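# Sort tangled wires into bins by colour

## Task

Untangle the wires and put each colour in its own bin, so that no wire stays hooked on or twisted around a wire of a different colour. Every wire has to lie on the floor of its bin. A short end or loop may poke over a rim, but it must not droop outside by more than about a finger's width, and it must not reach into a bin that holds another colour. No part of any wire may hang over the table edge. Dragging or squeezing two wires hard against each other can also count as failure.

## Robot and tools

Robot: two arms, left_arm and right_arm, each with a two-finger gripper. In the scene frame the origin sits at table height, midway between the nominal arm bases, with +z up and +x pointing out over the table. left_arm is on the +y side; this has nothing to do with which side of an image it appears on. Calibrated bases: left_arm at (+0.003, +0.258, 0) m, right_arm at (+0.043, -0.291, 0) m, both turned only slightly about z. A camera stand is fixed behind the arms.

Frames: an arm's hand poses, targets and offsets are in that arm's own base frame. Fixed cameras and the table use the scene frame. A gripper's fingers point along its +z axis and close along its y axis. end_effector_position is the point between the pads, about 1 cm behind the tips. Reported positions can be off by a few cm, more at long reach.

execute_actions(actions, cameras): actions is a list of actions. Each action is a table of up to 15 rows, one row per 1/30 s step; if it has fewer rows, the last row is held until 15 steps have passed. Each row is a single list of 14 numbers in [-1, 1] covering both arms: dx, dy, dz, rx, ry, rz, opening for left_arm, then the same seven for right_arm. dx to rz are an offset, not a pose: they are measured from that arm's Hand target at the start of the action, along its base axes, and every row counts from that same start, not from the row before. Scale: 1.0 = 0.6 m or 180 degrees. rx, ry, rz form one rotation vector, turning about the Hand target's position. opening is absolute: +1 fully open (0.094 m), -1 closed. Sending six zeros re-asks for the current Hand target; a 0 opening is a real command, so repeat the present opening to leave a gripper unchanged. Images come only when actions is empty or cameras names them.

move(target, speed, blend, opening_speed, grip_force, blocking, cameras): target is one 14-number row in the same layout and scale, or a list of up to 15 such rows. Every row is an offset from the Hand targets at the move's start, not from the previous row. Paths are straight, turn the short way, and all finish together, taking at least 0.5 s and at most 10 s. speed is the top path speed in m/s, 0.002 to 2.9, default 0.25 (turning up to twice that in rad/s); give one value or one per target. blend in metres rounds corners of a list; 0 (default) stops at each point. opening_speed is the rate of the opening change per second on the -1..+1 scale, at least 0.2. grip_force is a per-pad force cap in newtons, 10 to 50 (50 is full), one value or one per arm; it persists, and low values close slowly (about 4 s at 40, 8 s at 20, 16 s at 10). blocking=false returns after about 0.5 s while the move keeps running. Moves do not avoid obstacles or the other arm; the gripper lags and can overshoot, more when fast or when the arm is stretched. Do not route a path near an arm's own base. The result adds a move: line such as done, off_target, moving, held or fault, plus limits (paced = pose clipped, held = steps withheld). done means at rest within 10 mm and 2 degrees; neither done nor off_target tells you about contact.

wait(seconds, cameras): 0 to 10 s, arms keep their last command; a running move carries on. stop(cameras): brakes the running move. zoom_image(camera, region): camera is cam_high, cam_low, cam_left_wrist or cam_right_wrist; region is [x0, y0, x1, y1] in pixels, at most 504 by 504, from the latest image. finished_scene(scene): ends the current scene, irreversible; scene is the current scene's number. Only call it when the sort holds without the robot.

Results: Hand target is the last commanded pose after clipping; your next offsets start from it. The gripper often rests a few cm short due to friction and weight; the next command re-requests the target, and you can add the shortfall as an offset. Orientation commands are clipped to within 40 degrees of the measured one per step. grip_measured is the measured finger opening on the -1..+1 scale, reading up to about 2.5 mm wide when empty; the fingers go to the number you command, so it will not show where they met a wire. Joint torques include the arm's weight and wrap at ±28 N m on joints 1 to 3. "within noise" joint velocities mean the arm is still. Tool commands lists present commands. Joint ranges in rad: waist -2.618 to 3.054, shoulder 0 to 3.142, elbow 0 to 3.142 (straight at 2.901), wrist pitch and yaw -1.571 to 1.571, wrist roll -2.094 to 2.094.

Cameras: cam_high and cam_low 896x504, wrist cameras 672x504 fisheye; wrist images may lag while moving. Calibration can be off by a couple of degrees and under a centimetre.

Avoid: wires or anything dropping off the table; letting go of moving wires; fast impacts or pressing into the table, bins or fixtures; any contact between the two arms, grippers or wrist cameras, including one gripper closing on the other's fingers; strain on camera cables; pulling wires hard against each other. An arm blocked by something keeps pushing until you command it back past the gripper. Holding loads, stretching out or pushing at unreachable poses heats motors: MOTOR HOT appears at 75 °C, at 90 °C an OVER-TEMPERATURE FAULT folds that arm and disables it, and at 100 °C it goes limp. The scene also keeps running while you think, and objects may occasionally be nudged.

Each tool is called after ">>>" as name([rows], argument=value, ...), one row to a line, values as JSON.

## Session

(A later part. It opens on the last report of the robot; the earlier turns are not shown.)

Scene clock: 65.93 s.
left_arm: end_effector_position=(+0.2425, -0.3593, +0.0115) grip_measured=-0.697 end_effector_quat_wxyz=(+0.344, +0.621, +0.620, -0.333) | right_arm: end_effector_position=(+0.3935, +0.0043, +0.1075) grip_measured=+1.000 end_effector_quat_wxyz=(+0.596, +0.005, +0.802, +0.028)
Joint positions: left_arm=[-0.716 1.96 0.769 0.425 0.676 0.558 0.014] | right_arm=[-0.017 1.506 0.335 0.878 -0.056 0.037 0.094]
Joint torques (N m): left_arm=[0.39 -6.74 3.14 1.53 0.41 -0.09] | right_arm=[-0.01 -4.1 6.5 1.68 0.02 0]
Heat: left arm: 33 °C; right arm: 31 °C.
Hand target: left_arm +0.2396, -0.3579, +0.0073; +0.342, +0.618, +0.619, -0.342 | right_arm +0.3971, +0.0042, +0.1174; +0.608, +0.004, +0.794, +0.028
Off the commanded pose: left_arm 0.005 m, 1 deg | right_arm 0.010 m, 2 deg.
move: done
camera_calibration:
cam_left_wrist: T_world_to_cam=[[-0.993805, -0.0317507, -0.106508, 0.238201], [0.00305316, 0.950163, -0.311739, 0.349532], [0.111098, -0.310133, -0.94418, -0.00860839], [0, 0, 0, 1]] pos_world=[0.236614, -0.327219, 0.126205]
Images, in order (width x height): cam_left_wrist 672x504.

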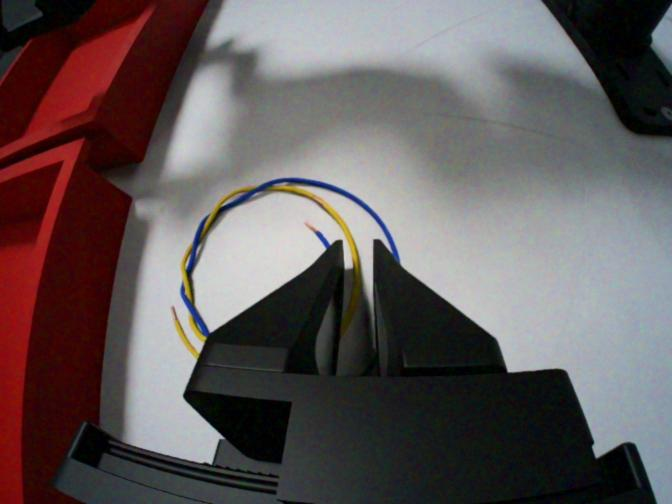

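>>> move(target=[0,0,-0.004,0,0,0,-0.92,0,0,0,0,0,0,1], opening_speed=0.25, speed=0.03, grip_force=[12,50], cameras=["cam_left_wrist"])

>>> zoom_image(camera="cam_left_wrist", region=[280, 185, 430, 320])

Scene clock: 67.93 s.
left_arm: end_effector_position=(+0.2431, -0.3598, +0.0097) grip_measured=-0.915 end_effector_quat_wxyz=(+0.346, +0.621, +0.620, -0.333) | right_arm: end_effector_position=(+0.3935, +0.0043, +0.1075) grip_measured=+1.000 end_effector_quat_wxyz=(+0.596, +0.005, +0.802, +0.028)
Joint positions: left_arm=[-0.716 1.969 0.769 0.437 0.676 0.558 0.004] | right_arm=[-0.017 1.506 0.335 0.878 -0.056 0.037 0.094]
Joint torques (N m): left_arm=[0.39 -6.75 2.99 1.5 0.41 -0.08] | right_arm=[0.01 -4.07 6.5 1.7 0.01 0.02]
Heat: left arm: 33 °C; right arm: 31 °C.
Hand target: left_arm +0.2396, -0.3579, +0.0048; +0.342, +0.618, +0.619, -0.342 | right_arm +0.3971, +0.0042, +0.1174; +0.608, +0.004, +0.794, +0.028
Off the commanded pose: left_arm 0.006 m, 1 deg | right_arm 0.010 m, 2 deg.
grip_force (N): 12, 50
move: done
camera_calibration:
cam_left_wrist: T_world_to_cam=[[-0.993588, -0.0320937, -0.108409, 0.23846], [0.0035536, 0.949525, -0.313671, 0.349137], [0.113004, -0.312045, -0.943323, -0.011724], [0, 0, 0, 1]] pos_world=[0.237015, -0.32752, 0.124306]
Images, in order (width x height): cam_left_wrist 672x504.

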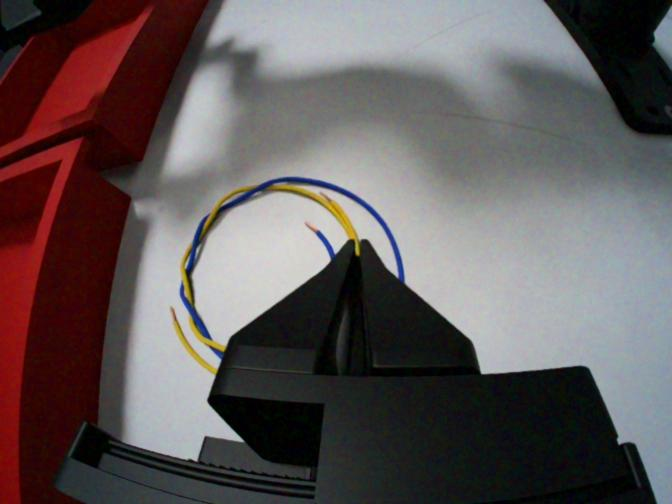

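Scaled by 3.360 from the camera's 672x504 image, which has a finer 960x720 frame.

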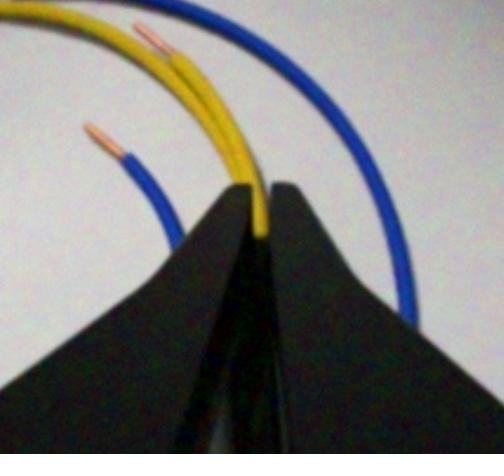

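>>> move(target=[0,0,0.09,0,0,0,-0.97,0,0,0,0,0,0,1], speed=0.05, cameras=["cam_left_wrist","cam_high","cam_right_wrist"])

>>> zoom_image(camera="cam_left_wrist", region=[150, 145, 450, 385])

Scene clock: 69.87 s.
left_arm: end_effector_position=(+0.2327, -0.3509, +0.0346) grip_measured=-0.921 end_effector_quat_wxyz=(+0.320, +0.619, +0.634, -0.336) | right_arm: end_effector_position=(+0.3935, +0.0043, +0.1075) grip_measured=+1.000 end_effector_quat_wxyz=(+0.596, +0.005, +0.802, +0.028)
Joint positions: left_arm=[-0.716 1.839 0.779 0.24 0.677 0.555 0.004] | right_arm=[-0.017 1.506 0.335 0.878 -0.056 0.037 0.094]
Joint torques (N m): left_arm=[0.38 -10.67 6.97 1.06 0.42 -0.06] | right_arm=[0.05 -4.11 6.52 1.68 0.03 0.01]
Heat: left arm: 33 °C; right arm: 32 °C.
Hand target: left_arm +0.2396, -0.3579, +0.0590; +0.342, +0.618, +0.619, -0.342 | right_arm +0.3971, +0.0042, +0.1174; +0.608, +0.004, +0.794, +0.028
Off the commanded pose: left_arm 0.026 m, 3 deg | right_arm 0.010 m, 2 deg.
grip_force (N): 12, 50
move: off_target (left_arm)
camera_calibration:
cam_left_wrist: T_world_to_cam=[[-0.997519, -0.0298104, -0.0637729, 0.231294], [-0.0109464, 0.960577, -0.277797, 0.354521], [0.06954, -0.27641, -0.958521, 0.0388733], [0, 0, 0, 1]] pos_world=[0.231897, -0.322905, 0.150496]
cam_right_wrist: T_world_to_cam=[[0.0527298, -0.98808, -0.14463, 0.00672336], [-0.834308, 0.0360006, -0.550122, 0.393948], [0.548771, 0.149674, -0.822464, -0.00624332], [0, 0, 0, 1]] pos_world=[0.331746, -0.0066047, 0.212557]
Images, in order (width x height): cam_high 896x504, cam_left_wrist 672x504, cam_right_wrist 672x504.

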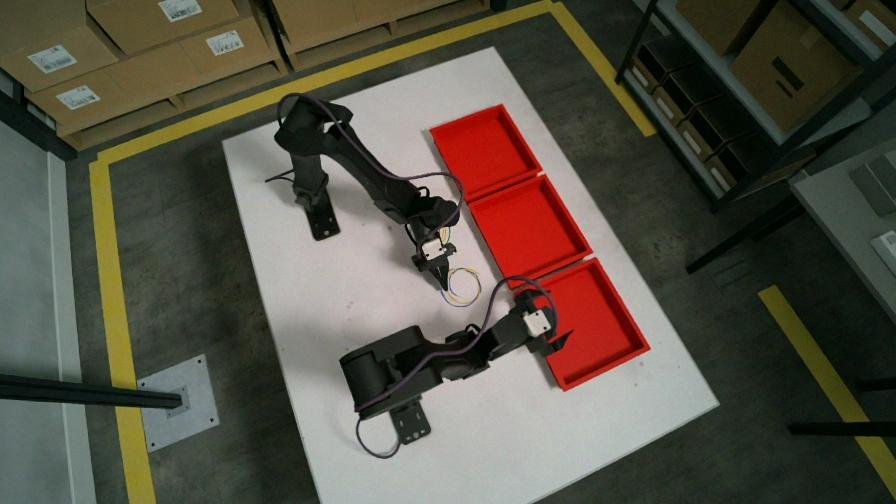

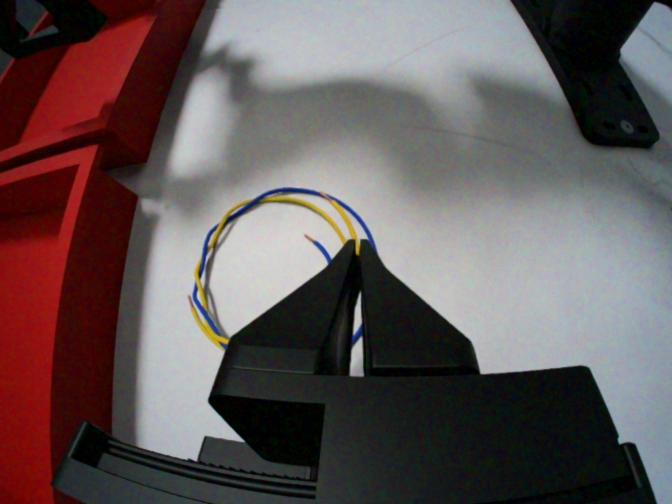

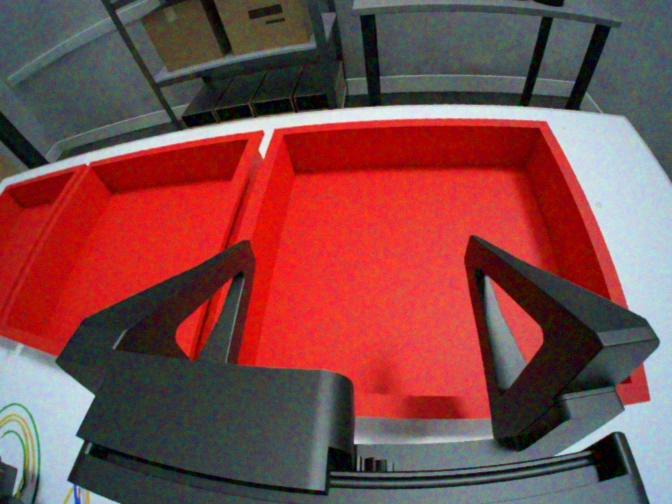

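Scaled by 1.680 from the camera's 672x504 image, which has a finer 960x720 frame.

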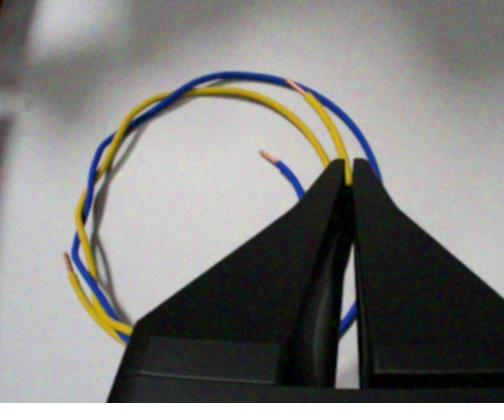

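>>> move([
  [0.024,0.0755,0.04,0,0,-0.139,-0.97,0,0,0,0,0,0,1],
  [0.024,0.0755,-0.055,0,0,-0.139,-0.97,0,0,0,0,0,0,1],
], speed=[0.1,0.05], cameras=["cam_left_wrist","cam_high"])

>>> zoom_image(camera="cam_left_wrist", region=[150, 145, 450, 385])

Scene clock: 76.33 s.
left_arm: end_effector_position=(+0.2560, -0.3116, +0.0281) grip_measured=-0.921 end_effector_quat_wxyz=(+0.254, +0.743, +0.476, -0.396) | right_arm: end_effector_position=(+0.3935, +0.0043, +0.1075) grip_measured=+1.000 end_effector_quat_wxyz=(+0.596, +0.005, +0.802, +0.028)
Joint positions: left_arm=[-0.507 2.095 1.225 -0.589 0.975 1.437 0.004] | right_arm=[-0.017 1.506 0.335 0.878 -0.056 0.037 0.094]
Joint torques (N m): left_arm=[0.34 -8.24 3.67 0.46 0.73 0.09] | right_arm=[-0.01 -4.1 6.49 1.68 0.02 0.02]
Heat: left arm: 33 °C; right arm: 32 °C.
Hand target: left_arm +0.2540, -0.3125, +0.0258; +0.260, +0.737, +0.471, -0.409 | right_arm +0.3971, +0.0042, +0.1174; +0.608, +0.004, +0.794, +0.028
Off the commanded pose: left_arm 0.003 m, 2 deg | right_arm 0.010 m, 2 deg.
grip_force (N): 12, 50
move: done
camera_calibration:
cam_left_wrist: T_world_to_cam=[[-0.913704, 0.395439, -0.0936619, 0.367158], [0.404936, 0.866534, -0.291799, 0.179863], [-0.0342274, -0.304545, -0.951883, 0.0594859], [0, 0, 0, 1]] pos_world=[0.264677, -0.282929, 0.143496]
Images, in order (width x height): cam_high 896x504, cam_left_wrist 672x504.

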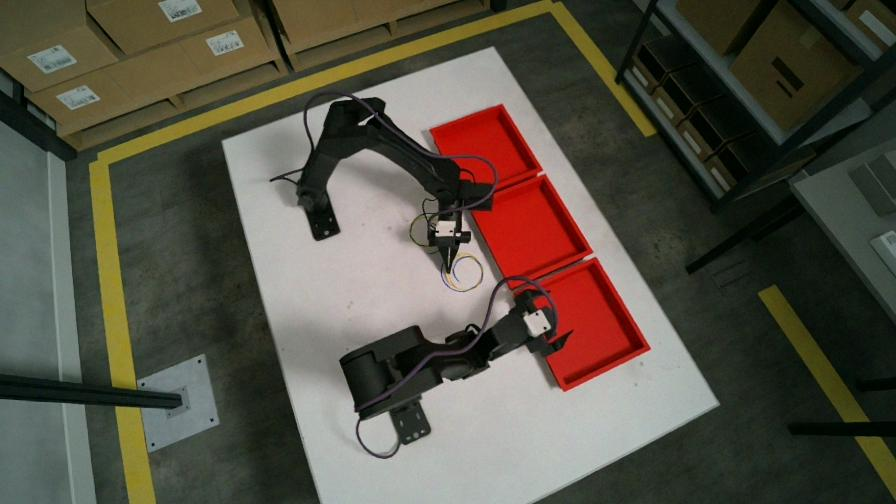

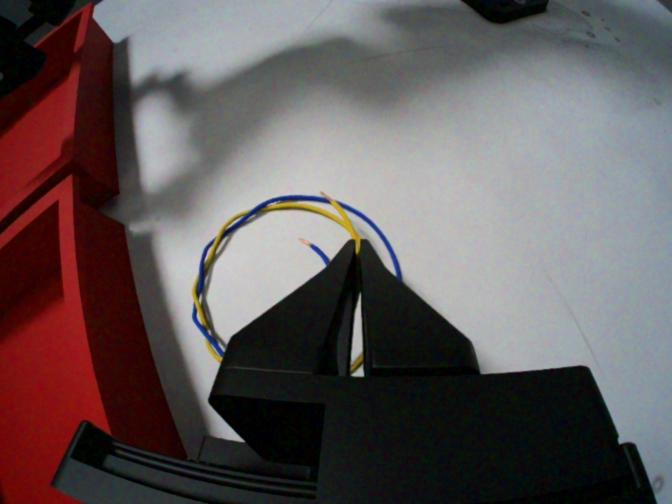

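Scaled by 1.680 from the camera's 672x504 image, which has a finer 960x720 frame.

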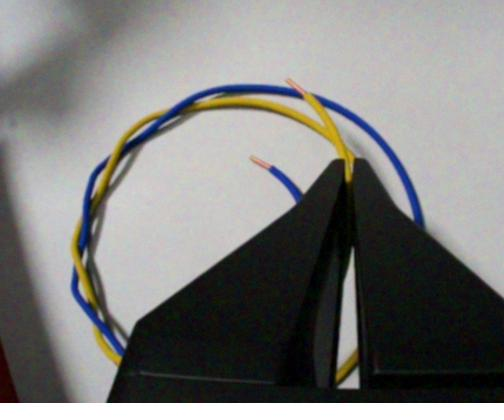

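>>> move([
  [0,0,-0.035,0,0,0,-0.97,0,0,0,0,0,0,1],
  [0,0,-0.035,0,0,0,-0.6,0,0,0,0,0,0,1],
  [0.05,0.1,0.15,0,0,0,-0.6,0,0,0,0,0,0,1],
], speed=0.05, opening_speed=0.4, grip_force=[50,50], cameras=["cam_left_wrist"])

>>> zoom_image(camera="cam_left_wrist", region=[150, 145, 450, 385])

Scene clock: 82.10 s.
left_arm: end_effector_position=(+0.2784, -0.2505, +0.0909) grip_measured=-0.603 end_effector_quat_wxyz=(+0.234, +0.732, +0.484, -0.419) | right_arm: end_effector_position=(+0.3935, +0.0043, +0.1075) grip_measured=+1.000 end_effector_quat_wxyz=(+0.596, +0.005, +0.802, +0.028)
Joint positions: left_arm=[-0.324 2.08 1.464 -1.189 0.983 1.776 0.019] | right_arm=[-0.017 1.506 0.335 0.878 -0.056 0.037 0.094]
Joint torques (N m): left_arm=[0.34 -13.33 7.08 -0.51 0.58 0.13] | right_arm=[0.02 -4.08 6.49 1.67 0.02 0.01]
Heat: left arm: 33 °C; right arm: 32 °C.
Hand target: left_arm +0.2839, -0.2525, +0.1158; +0.260, +0.737, +0.471, -0.409 | right_arm +0.3971, +0.0042, +0.1174; +0.608, +0.004, +0.794, +0.028
Off the commanded pose: left_arm 0.026 m, 4 deg | right_arm 0.010 m, 2 deg.
move: off_target (left_arm)
camera_calibration:
cam_left_wrist: T_world_to_cam=[[-0.915862, 0.400379, -0.0299094, 0.365408], [0.389179, 0.866992, -0.311232, 0.142467], [-0.0986796, -0.296686, -0.949863, 0.158401], [0, 0, 0, 1]] pos_world=[0.29485, -0.222824, 0.205728]
Images, in order (width x height): cam_left_wrist 672x504.

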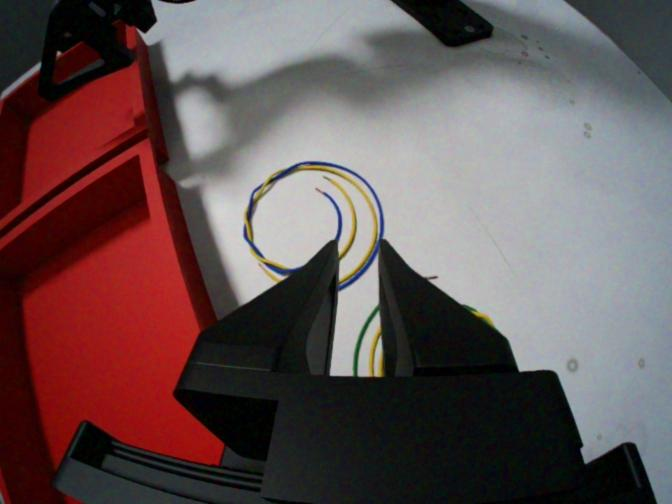

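Scaled by 1.680 from the camera's 672x504 image, which has a finer 960x720 frame.

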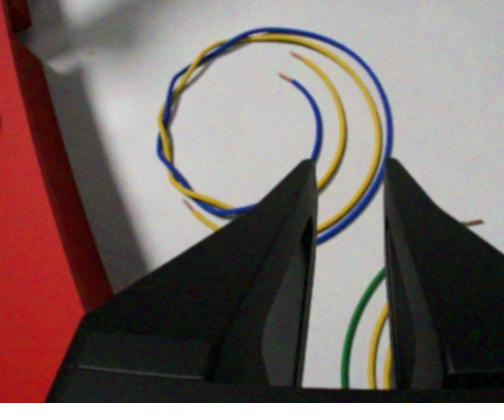

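>>> move(target=[-0.003,-0.121,0.057,0.1006,-0.047,0,1,0,0,0,0,0,0,1], speed=0.12, cameras=["cam_left_wrist"])

>>> zoom_image(camera="cam_left_wrist", region=[240, 160, 440, 340])

Scene clock: 84.60 s.
left_arm: end_effector_position=(+0.2815, -0.3222, +0.1390) grip_measured=+0.997 end_effector_quat_wxyz=(+0.168, +0.799, +0.510, -0.270) | right_arm: end_effector_position=(+0.3935, +0.0043, +0.1075) grip_measured=+1.000 end_effector_quat_wxyz=(+0.596, +0.005, +0.802, +0.028)
Joint positions: left_arm=[-0.601 2.033 1.783 -1.206 0.638 1.366 0.094] | right_arm=[-0.017 1.506 0.335 0.878 -0.056 0.037 0.094]
Joint torques (N m): left_arm=[-0.03 -10.13 8.02 0.08 0.45 -0.06] | right_arm=[-0.01 -4.1 6.52 1.69 0.01 0.01]
Heat: left arm: 34 °C; right arm: 32 °C.
Hand target: left_arm +0.2822, -0.3251, +0.1501; +0.175, +0.797, +0.509, -0.274 | right_arm +0.3971, +0.0042, +0.1174; +0.608, +0.004, +0.794, +0.028
Off the commanded pose: left_arm 0.011 m, 1 deg | right_arm 0.010 m, 2 deg.
move: off_target (left_arm)
camera_calibration:
cam_left_wrist: T_world_to_cam=[[-0.898874, 0.429384, -0.0874962, 0.410987], [0.427975, 0.903104, 0.0352381, 0.170884], [0.0941488, -0.00577156, -0.995541, 0.228905], [0, 0, 0, 1]] pos_world=[0.27474, -0.329475, 0.257823]
Images, in order (width x height): cam_left_wrist 672x504.

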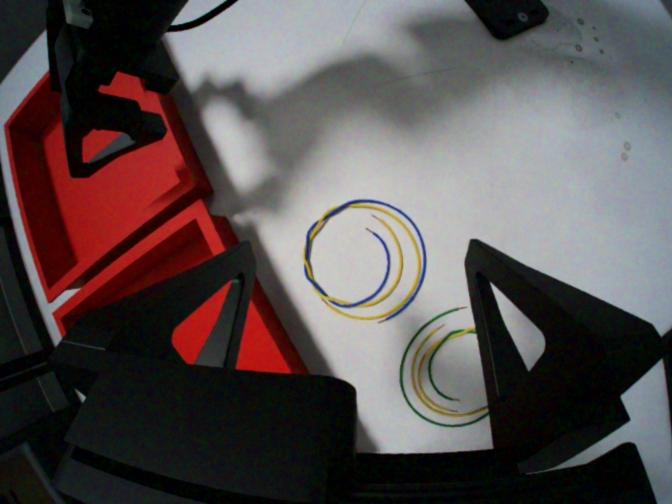

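Scaled by 2.520 from the camera's 672x504 image, which has a finer 960x720 frame.

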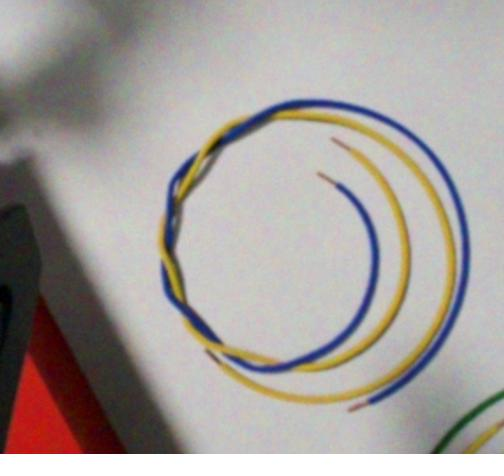

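>>> move(target=[0.005,0.208,0,0.2165,0.2169,0.7316,-0.5,0,0,0,0,0,0,-0.6], speed=0.15)

>>> move(target=[0,0,0,0,0,0,-0.5,-0.316,0.372,-0.046,-0.0594,0.0655,0.3335,-0.6], speed=0.15, cameras=["all"])

Scene clock: 98.30 s.
left_arm: end_effector_position=(+0.2801, -0.2019, +0.1470) grip_measured=-0.497 end_effector_quat_wxyz=(-0.047, -0.210, +0.977, -0.014) | right_arm: end_effector_position=(+0.3935, +0.0043, +0.1075) grip_measured=-0.597 end_effector_quat_wxyz=(+0.596, +0.005, +0.802, +0.028)
Joint positions: left_arm=[-0.582 1.902 1.775 -1.489 0.087 -1.004 0.024] | right_arm=[-0.017 1.506 0.335 0.878 -0.056 0.037 0.019]
Joint torques (N m): left_arm=[0.44 -7.23 7.83 -0.2 -0.06 -0.08] | right_arm=[0.02 -4.12 6.49 1.69 0.01 0.02]
Heat: left arm: 35 °C; right arm: 33 °C.
Hand target: left_arm +0.2852, -0.2003, +0.1501; -0.043, -0.216, +0.975, -0.009 | right_arm +0.3971, +0.0042, +0.1174; +0.608, +0.004, +0.794, +0.028
Off the commanded pose: left_arm 0.006 m, 1 deg | right_arm 0.010 m, 2 deg.
move: done

Scene clock: 102.43 s.
left_arm: end_effector_position=(+0.2800, -0.2018, +0.1470) grip_measured=-0.497 end_effector_quat_wxyz=(-0.047, -0.210, +0.976, -0.014) | right_arm: end_effector_position=(+0.2014, +0.2180, +0.0733) grip_measured=-0.597 end_effector_quat_wxyz=(+0.412, -0.435, +0.761, +0.250)
Joint positions: left_arm=[-0.582 1.902 1.775 -1.489 0.087 -1.004 0.024] | right_arm=[0.579 1.019 0.225 0.171 -0.405 -0.25 0.019]
Joint torques (N m): left_arm=[0.43 -7.23 7.84 -0.17 -0.06 -0.09] | right_arm=[0.66 -0.79 9.81 1.39 -0.21 -0.09]
Heat: left arm: 34 °C; right arm: 33 °C.
Hand target: left_arm +0.2852, -0.2003, +0.1501; -0.043, -0.216, +0.975, -0.009 | right_arm +0.2076, +0.2274, +0.0899; +0.430, -0.443, +0.744, +0.256
Off the commanded pose: left_arm 0.006 m, 1 deg | right_arm 0.020 m, 3 deg.
move: off_target (right_arm)
camera_calibration:
cam_left_wrist: T_world_to_cam=[[0.345199, -0.936826, -0.0565308, -0.270017], [-0.652205, -0.282764, 0.70333, 0.0274515], [-0.674883, -0.205919, -0.708612, 0.370508], [0, 0, 0, 1]] pos_world=[0.361163, -0.168902, 0.227975]
cam_right_wrist: T_world_to_cam=[[0.862363, -0.491976, -0.119542, -0.0499949], [-0.503387, -0.807916, -0.306387, 0.306584], [0.054155, 0.324393, -0.944371, 0.109556], [0, 0, 0, 1]] pos_world=[0.191511, 0.187559, 0.191419]

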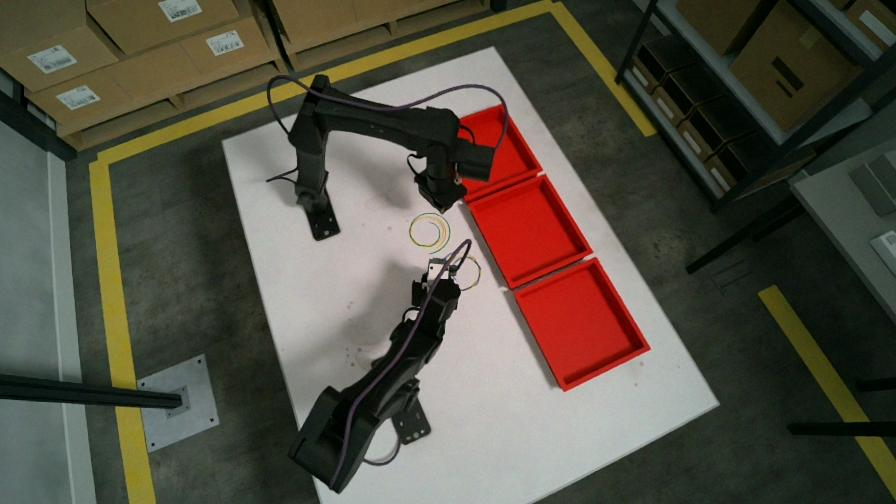

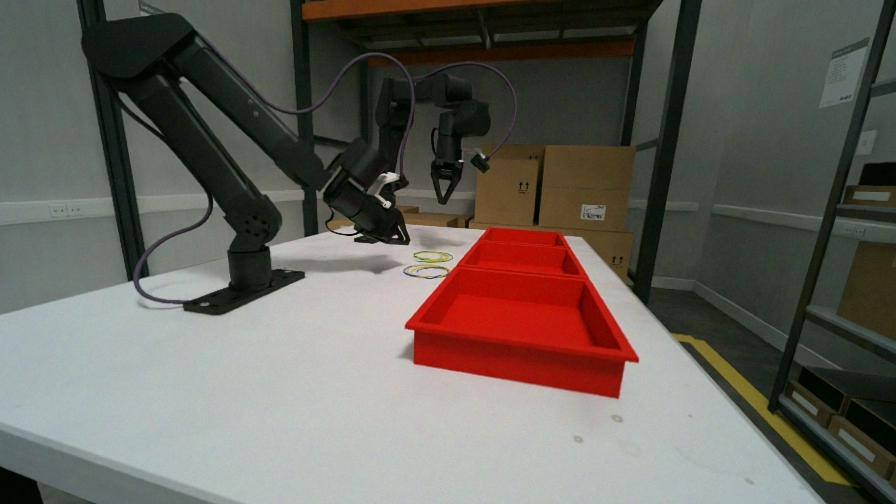

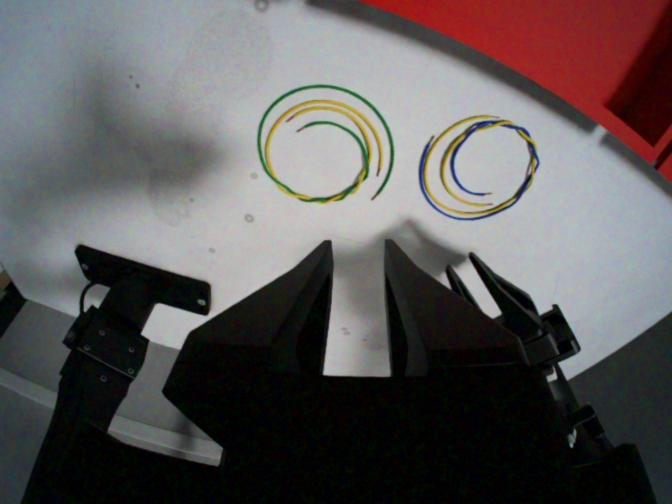

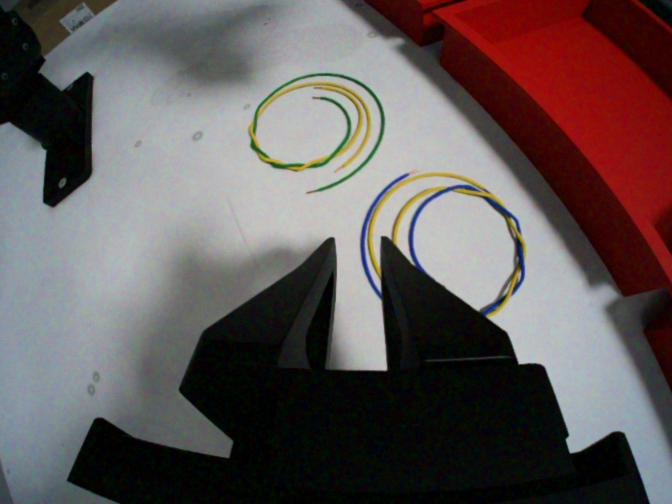

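>>> zoom_image(camera="cam_right_wrist", region=[340, 155, 540, 325])

>>> zoom_image(camera="cam_left_wrist", region=[390, 90, 560, 240])

Scaled by 2.520 from the camera's 672x504 image, which has a finer 960x720 frame.

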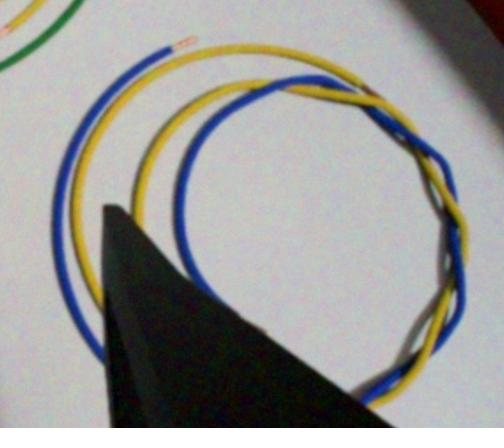

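Scaled by 2.965 from the camera's 672x504 image, which has a finer 960x720 frame.

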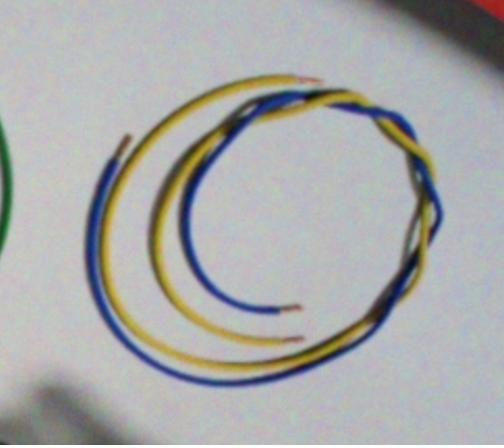

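>>> move(target=[0,0,0,0,0,0,-0.5,0.0645,0.0367,-0.03,0,0,-0.06,-0.72], speed=0.1, cameras=["cam_right_wrist","cam_left_wrist"])

>>> zoom_image(camera="cam_right_wrist", region=[270, 155, 470, 325])

Scene clock: 105.77 s.
left_arm: end_effector_position=(+0.2800, -0.2018, +0.1470) grip_measured=-0.497 end_effector_quat_wxyz=(-0.047, -0.210, +0.976, -0.014) | right_arm: end_effector_position=(+0.2356, +0.2386, +0.0548) grip_measured=-0.717 end_effector_quat_wxyz=(+0.427, -0.374, +0.796, +0.209)
Joint positions: left_arm=[-0.582 1.902 1.775 -1.489 0.087 -1.004 0.024] | right_arm=[0.702 1.309 0.269 0.453 -0.161 -0.091 0.013]
Joint torques (N m): left_arm=[0.43 -7.23 7.84 -0.17 -0.06 -0.09] | right_arm=[0.69 -2.02 8.8 1.75 0.04 0.02]
Heat: left arm: 34 °C; right arm: 33 °C.
Hand target: left_arm +0.2852, -0.2003, +0.1501; -0.043, -0.216, +0.975, -0.009 | right_arm +0.2463, +0.2494, +0.0718; +0.452, -0.371, +0.782, +0.214
Off the commanded pose: left_arm 0.006 m, 1 deg | right_arm 0.023 m, 3 deg.
move: off_target (right_arm)
camera_calibration:
cam_left_wrist: T_world_to_cam=[[0.345199, -0.936826, -0.0565308, -0.270017], [-0.652205, -0.282764, 0.70333, 0.0274515], [-0.674883, -0.205919, -0.708612, 0.370508], [0, 0, 0, 1]] pos_world=[0.361163, -0.168902, 0.227975]
cam_right_wrist: T_world_to_cam=[[0.769679, -0.628789, -0.11054, -0.0175514], [-0.629749, -0.719287, -0.29333, 0.342614], [0.104933, 0.295383, -0.949599, 0.0788121], [0, 0, 0, 1]] pos_world=[0.221, 0.212122, 0.173399]
Images, in order (width x height): cam_left_wrist 672x504, cam_right_wrist 672x504.

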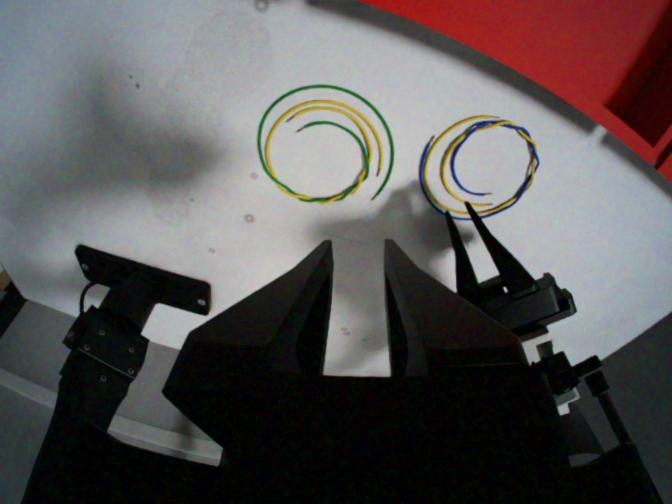

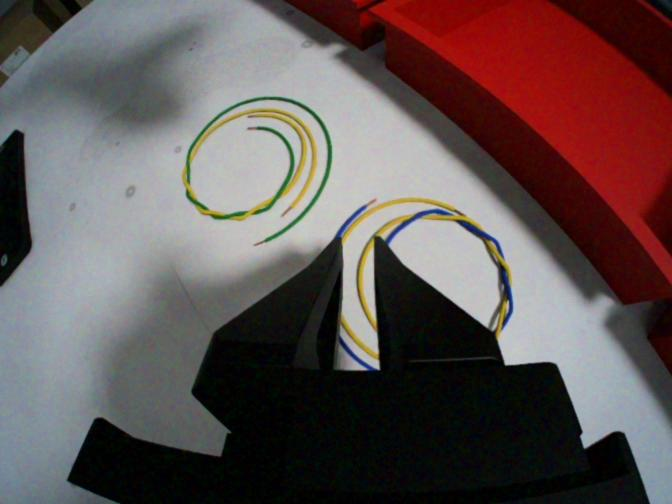

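Scaled by 2.520 from the camera's 672x504 image, which has a finer 960x720 frame.

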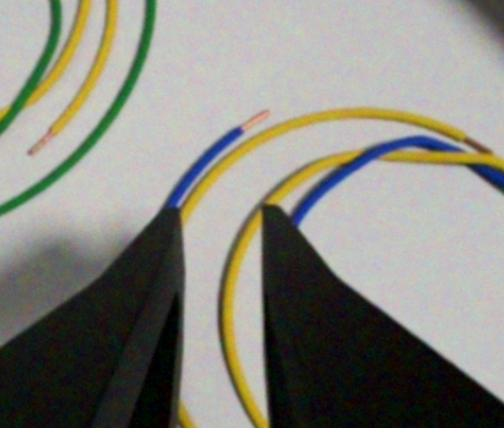

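>>> move(target=[0,0,0,0,0,0,-0.5,0,0,-0.055,0,0,0,-0.74], speed=0.05, cameras=["cam_right_wrist"])

>>> zoom_image(camera="cam_right_wrist", region=[270, 155, 470, 325])

Scene clock: 107.43 s.
left_arm: end_effector_position=(+0.2800, -0.2018, +0.1470) grip_measured=-0.497 end_effector_quat_wxyz=(-0.047, -0.210, +0.976, -0.014) | right_arm: end_effector_position=(+0.2472, +0.2480, +0.0379) grip_measured=-0.737 end_effector_quat_wxyz=(+0.446, -0.371, +0.786, +0.214)
Joint positions: left_arm=[-0.582 1.902 1.775 -1.489 0.087 -1.004 0.024] | right_arm=[0.702 1.516 0.251 0.721 -0.159 -0.09 0.012]
Joint torques (N m): left_arm=[0.44 -7.21 7.84 -0.17 -0.06 -0.09] | right_arm=[0.73 -2.61 4.57 1.7 0.05 0.02]
Heat: left arm: 34 °C; right arm: 33 °C.
Hand target: left_arm +0.2852, -0.2003, +0.1501; -0.043, -0.216, +0.975, -0.009 | right_arm +0.2463, +0.2494, +0.0388; +0.452, -0.371, +0.782, +0.214
Off the commanded pose: left_arm 0.006 m, 1 deg | right_arm 0.002 m, 1 deg.
move: done
camera_calibration:
cam_right_wrist: T_world_to_cam=[[0.772031, -0.627213, -0.102823, -0.0236705], [-0.620737, -0.709299, -0.334036, 0.348623], [0.13658, 0.321712, -0.936935, 0.0439314], [0, 0, 0, 1]] pos_world=[0.228678, 0.218298, 0.15518]
Images, in order (width x height): cam_right_wrist 672x504.

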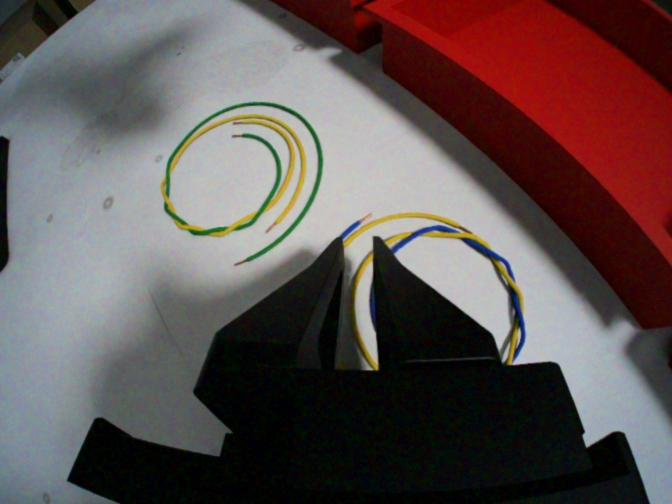

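Scaled by 2.520 from the camera's 672x504 image, which has a finer 960x720 frame.

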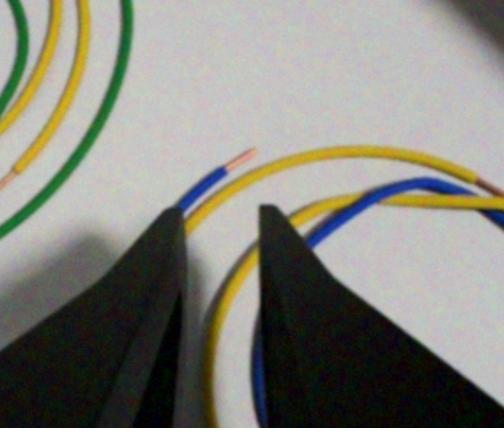

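>>> move(target=[0,0,0,0,0,0,-0.5,-0.018,-0.0112,-0.025,0,0,0,-0.74], speed=0.05, cameras=["cam_right_wrist"])

>>> zoom_image(camera="cam_right_wrist", region=[270, 175, 470, 345])

Scene clock: 108.80 s.
left_arm: end_effector_position=(+0.2800, -0.2018, +0.1470) grip_measured=-0.497 end_effector_quat_wxyz=(-0.047, -0.210, +0.976, -0.014) | right_arm: end_effector_position=(+0.2367, +0.2416, +0.0226) grip_measured=-0.737 end_effector_quat_wxyz=(+0.446, -0.371, +0.786, +0.213)
Joint positions: left_arm=[-0.582 1.902 1.775 -1.489 0.087 -1.004 0.024] | right_arm=[0.714 1.586 0.184 0.859 -0.149 -0.084 0.012]
Joint torques (N m): left_arm=[0.43 -7.21 7.83 -0.17 -0.06 -0.09] | right_arm=[0.75 -2.66 3.86 1.72 0.04 0.02]
Heat: left arm: 34 °C; right arm: 33 °C.
Hand target: left_arm +0.2852, -0.2003, +0.1501; -0.043, -0.216, +0.975, -0.009 | right_arm +0.2355, +0.2427, +0.0239; +0.452, -0.371, +0.782, +0.214
Off the commanded pose: left_arm 0.006 m, 1 deg | right_arm 0.002 m, 1 deg.
move: done
camera_calibration:
cam_right_wrist: T_world_to_cam=[[0.771663, -0.62777, -0.102185, -0.0209033], [-0.620974, -0.708855, -0.334539, 0.332491], [0.137579, 0.321605, -0.936826, 0.0328618], [0, 0, 0, 1]] pos_world=[0.218078, 0.211997, 0.139881]
Images, in order (width x height): cam_right_wrist 672x504.

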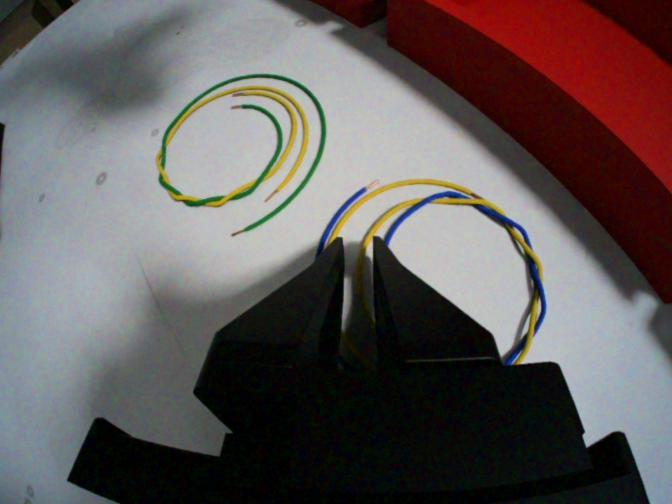

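Scaled by 2.520 from the camera's 672x504 image, which has a finer 960x720 frame.

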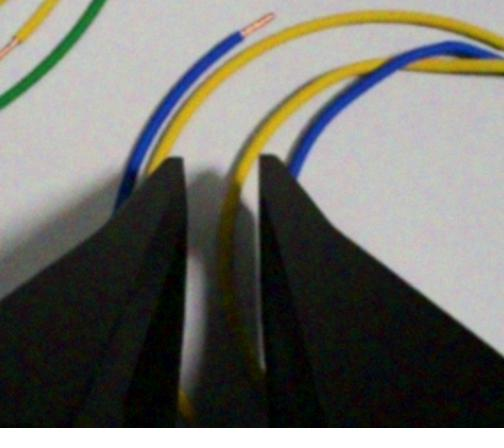

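>>> move(target=[0,0,0,0,0,0,-0.5,0,0,-0.017,0,0,0,-0.74], speed=0.04)

>>> move(target=[0,0,0,0,0,0,-0.5,0,0,-0.007,0,0,0,-0.74], speed=0.03, cameras=["cam_right_wrist"])

>>> zoom_image(camera="cam_right_wrist", region=[270, 175, 470, 345])

Scene clock: 109.87 s.
left_arm: end_effector_position=(+0.2800, -0.2018, +0.1470) grip_measured=-0.497 end_effector_quat_wxyz=(-0.047, -0.210, +0.976, -0.014) | right_arm: end_effector_position=(+0.2389, +0.2438, +0.0172) grip_measured=-0.737 end_effector_quat_wxyz=(+0.455, -0.370, +0.781, +0.216)
Joint positions: left_arm=[-0.582 1.902 1.775 -1.489 0.087 -1.004 0.024] | right_arm=[0.714 1.674 0.175 0.977 -0.149 -0.084 0.012]
Joint torques (N m): left_arm=[0.44 -7.21 7.84 -0.17 -0.06 -0.09] | right_arm=[0.65 -2.52 3.32 1.57 0.04 0.03]
Heat: left arm: 34 °C; right arm: 34 °C.
Hand target: left_arm +0.2852, -0.2003, +0.1501; -0.043, -0.216, +0.975, -0.009 | right_arm +0.2354, +0.2428, +0.0137; +0.452, -0.372, +0.782, +0.214
Off the commanded pose: left_arm 0.006 m, 1 deg | right_arm 0.005 m, 0 deg.
move: done

Scene clock: 110.70 s.
left_arm: end_effector_position=(+0.2800, -0.2018, +0.1470) grip_measured=-0.497 end_effector_quat_wxyz=(-0.047, -0.210, +0.976, -0.014) | right_arm: end_effector_position=(+0.2410, +0.2457, +0.0170) grip_measured=-0.737 end_effector_quat_wxyz=(+0.462, -0.369, +0.777, +0.218)
Joint positions: left_arm=[-0.582 1.902 1.775 -1.489 0.087 -1.004 0.024] | right_arm=[0.714 1.71 0.175 1.03 -0.149 -0.084 0.012]
Joint torques (N m): left_arm=[0.46 -7.23 7.83 -0.17 -0.06 -0.09] | right_arm=[0.64 -2.61 2.89 1.45 0.03 0.03]
Heat: left arm: 34 °C; right arm: 34 °C.
Hand target: left_arm +0.2852, -0.2003, +0.1501; -0.043, -0.216, +0.975, -0.009 | right_arm +0.2354, +0.2427, +0.0094; +0.452, -0.372, +0.782, +0.214
Off the commanded pose: left_arm 0.006 m, 1 deg | right_arm 0.010 m, 1 deg.
move: done
camera_calibration:
cam_right_wrist: T_world_to_cam=[[0.775024, -0.624668, -0.0955373, -0.0239667], [-0.610247, -0.70056, -0.369884, 0.332127], [0.164125, 0.34497, -0.924153, 0.013409], [0, 0, 0, 1]] pos_world=[0.219053, 0.213078, 0.132951]
Images, in order (width x height): cam_right_wrist 672x504.

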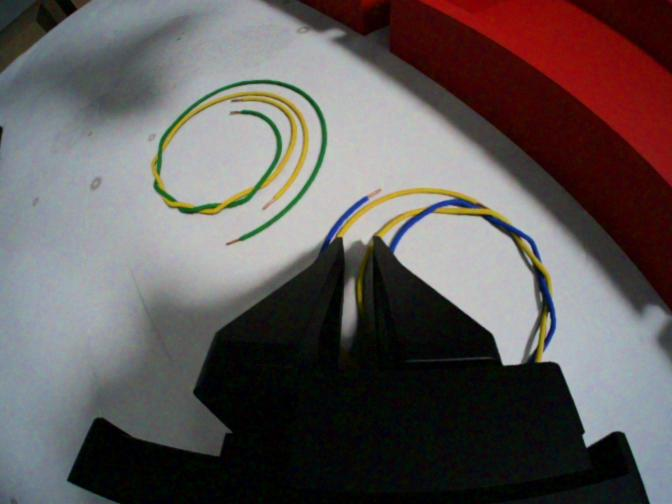

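Scaled by 2.520 from the camera's 672x504 image, which has a finer 960x720 frame.

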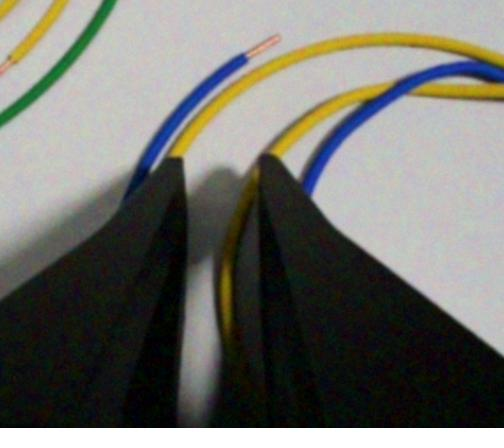

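>>> move(target=[0,0,0,0,0,0,-0.5,-0.004,-0.002,0.012,0,0,0,-0.74], speed=0.03, cameras=["cam_right_wrist"])

>>> zoom_image(camera="cam_right_wrist", region=[270, 175, 470, 345])

Scene clock: 111.77 s.
left_arm: end_effector_position=(+0.2800, -0.2018, +0.1470) grip_measured=-0.497 end_effector_quat_wxyz=(-0.047, -0.210, +0.976, -0.014) | right_arm: end_effector_position=(+0.2368, +0.2430, +0.0171) grip_measured=-0.737 end_effector_quat_wxyz=(+0.454, -0.370, +0.781, +0.216)
Joint positions: left_arm=[-0.582 1.902 1.775 -1.489 0.087 -1.004 0.024] | right_arm=[0.718 1.667 0.167 0.977 -0.146 -0.082 0.012]
Joint torques (N m): left_arm=[0.43 -7.23 7.84 -0.17 -0.06 -0.09] | right_arm=[0.68 -4.53 3.29 1.36 0.05 0.03]
Heat: left arm: 33 °C; right arm: 34 °C.
Hand target: left_arm +0.2852, -0.2003, +0.1501; -0.043, -0.216, +0.975, -0.009 | right_arm +0.2330, +0.2415, +0.0166; +0.452, -0.372, +0.782, +0.214
Off the commanded pose: left_arm 0.006 m, 1 deg | right_arm 0.004 m, 0 deg.
move: done
camera_calibration:
cam_right_wrist: T_world_to_cam=[[0.773979, -0.625508, -0.09847, -0.0218286], [-0.614784, -0.705071, -0.353434, 0.329568], [0.151647, 0.334089, -0.930262, 0.020733], [0, 0, 0, 1]] pos_world=[0.216364, 0.211788, 0.133618]
Images, in order (width x height): cam_right_wrist 672x504.

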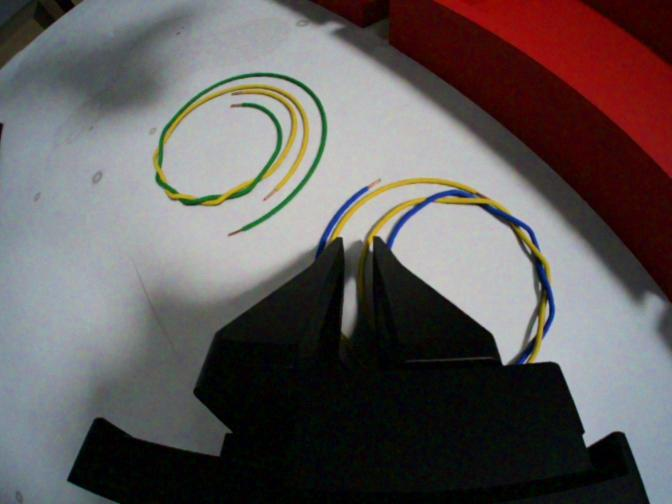

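Scaled by 2.520 from the camera's 672x504 image, which has a finer 960x720 frame.

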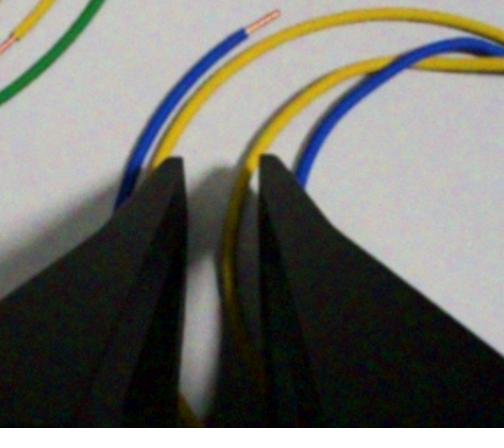

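>>> move(target=[0,0,0,0,0,0,-0.5,0,0,0,0,0,0,-0.97], opening_speed=0.25, grip_force=[50,12], cameras=["cam_right_wrist"])

>>> zoom_image(camera="cam_right_wrist", region=[270, 175, 470, 345])

Scene clock: 113.97 s.
left_arm: end_effector_position=(+0.2800, -0.2018, +0.1470) grip_measured=-0.497 end_effector_quat_wxyz=(-0.047, -0.210, +0.976, -0.014) | right_arm: end_effector_position=(+0.2368, +0.2428, +0.0170) grip_measured=-0.960 end_effector_quat_wxyz=(+0.454, -0.370, +0.781, +0.216)
Joint positions: left_arm=[-0.582 1.902 1.775 -1.489 0.087 -1.004 0.024] | right_arm=[0.718 1.666 0.167 0.976 -0.145 -0.082 0.002]
Joint torques (N m): left_arm=[0.43 -7.23 7.84 -0.17 -0.06 -0.09] | right_arm=[0.58 -4.41 3.28 1.34 0.03 0.01]
Heat: left arm: 33 °C; right arm: 34 °C.
Hand target: left_arm +0.2852, -0.2003, +0.1501; -0.043, -0.216, +0.975, -0.009 | right_arm +0.2330, +0.2415, +0.0165; +0.452, -0.372, +0.782, +0.214
Off the commanded pose: left_arm 0.006 m, 1 deg | right_arm 0.004 m, 0 deg.
grip_force (N): 50, 12
move: done
camera_calibration:
cam_right_wrist: T_world_to_cam=[[0.773264, -0.626332, -0.0988488, -0.0215907], [-0.61578, -0.704574, -0.352691, 0.32957], [0.151256, 0.333593, -0.930504, 0.020972], [0, 0, 0, 1]] pos_world=[0.216466, 0.211687, 0.133617]
Images, in order (width x height): cam_right_wrist 672x504.

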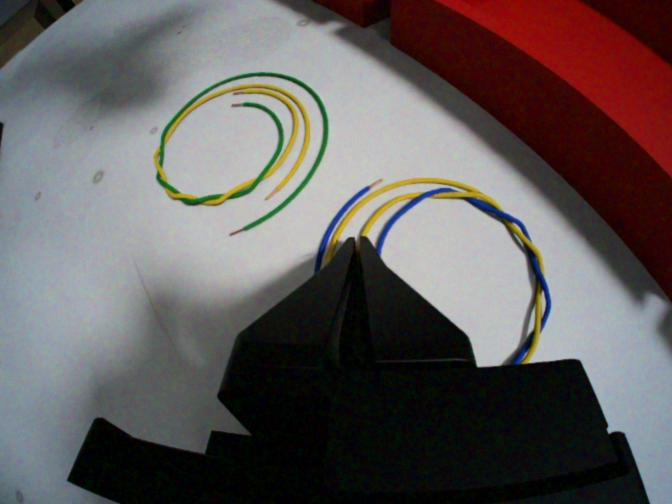

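Scaled by 2.520 from the camera's 672x504 image, which has a finer 960x720 frame.

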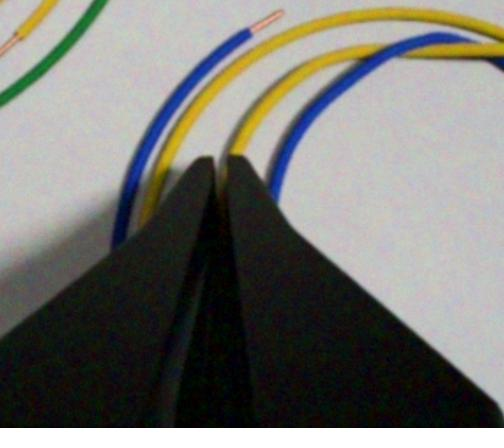

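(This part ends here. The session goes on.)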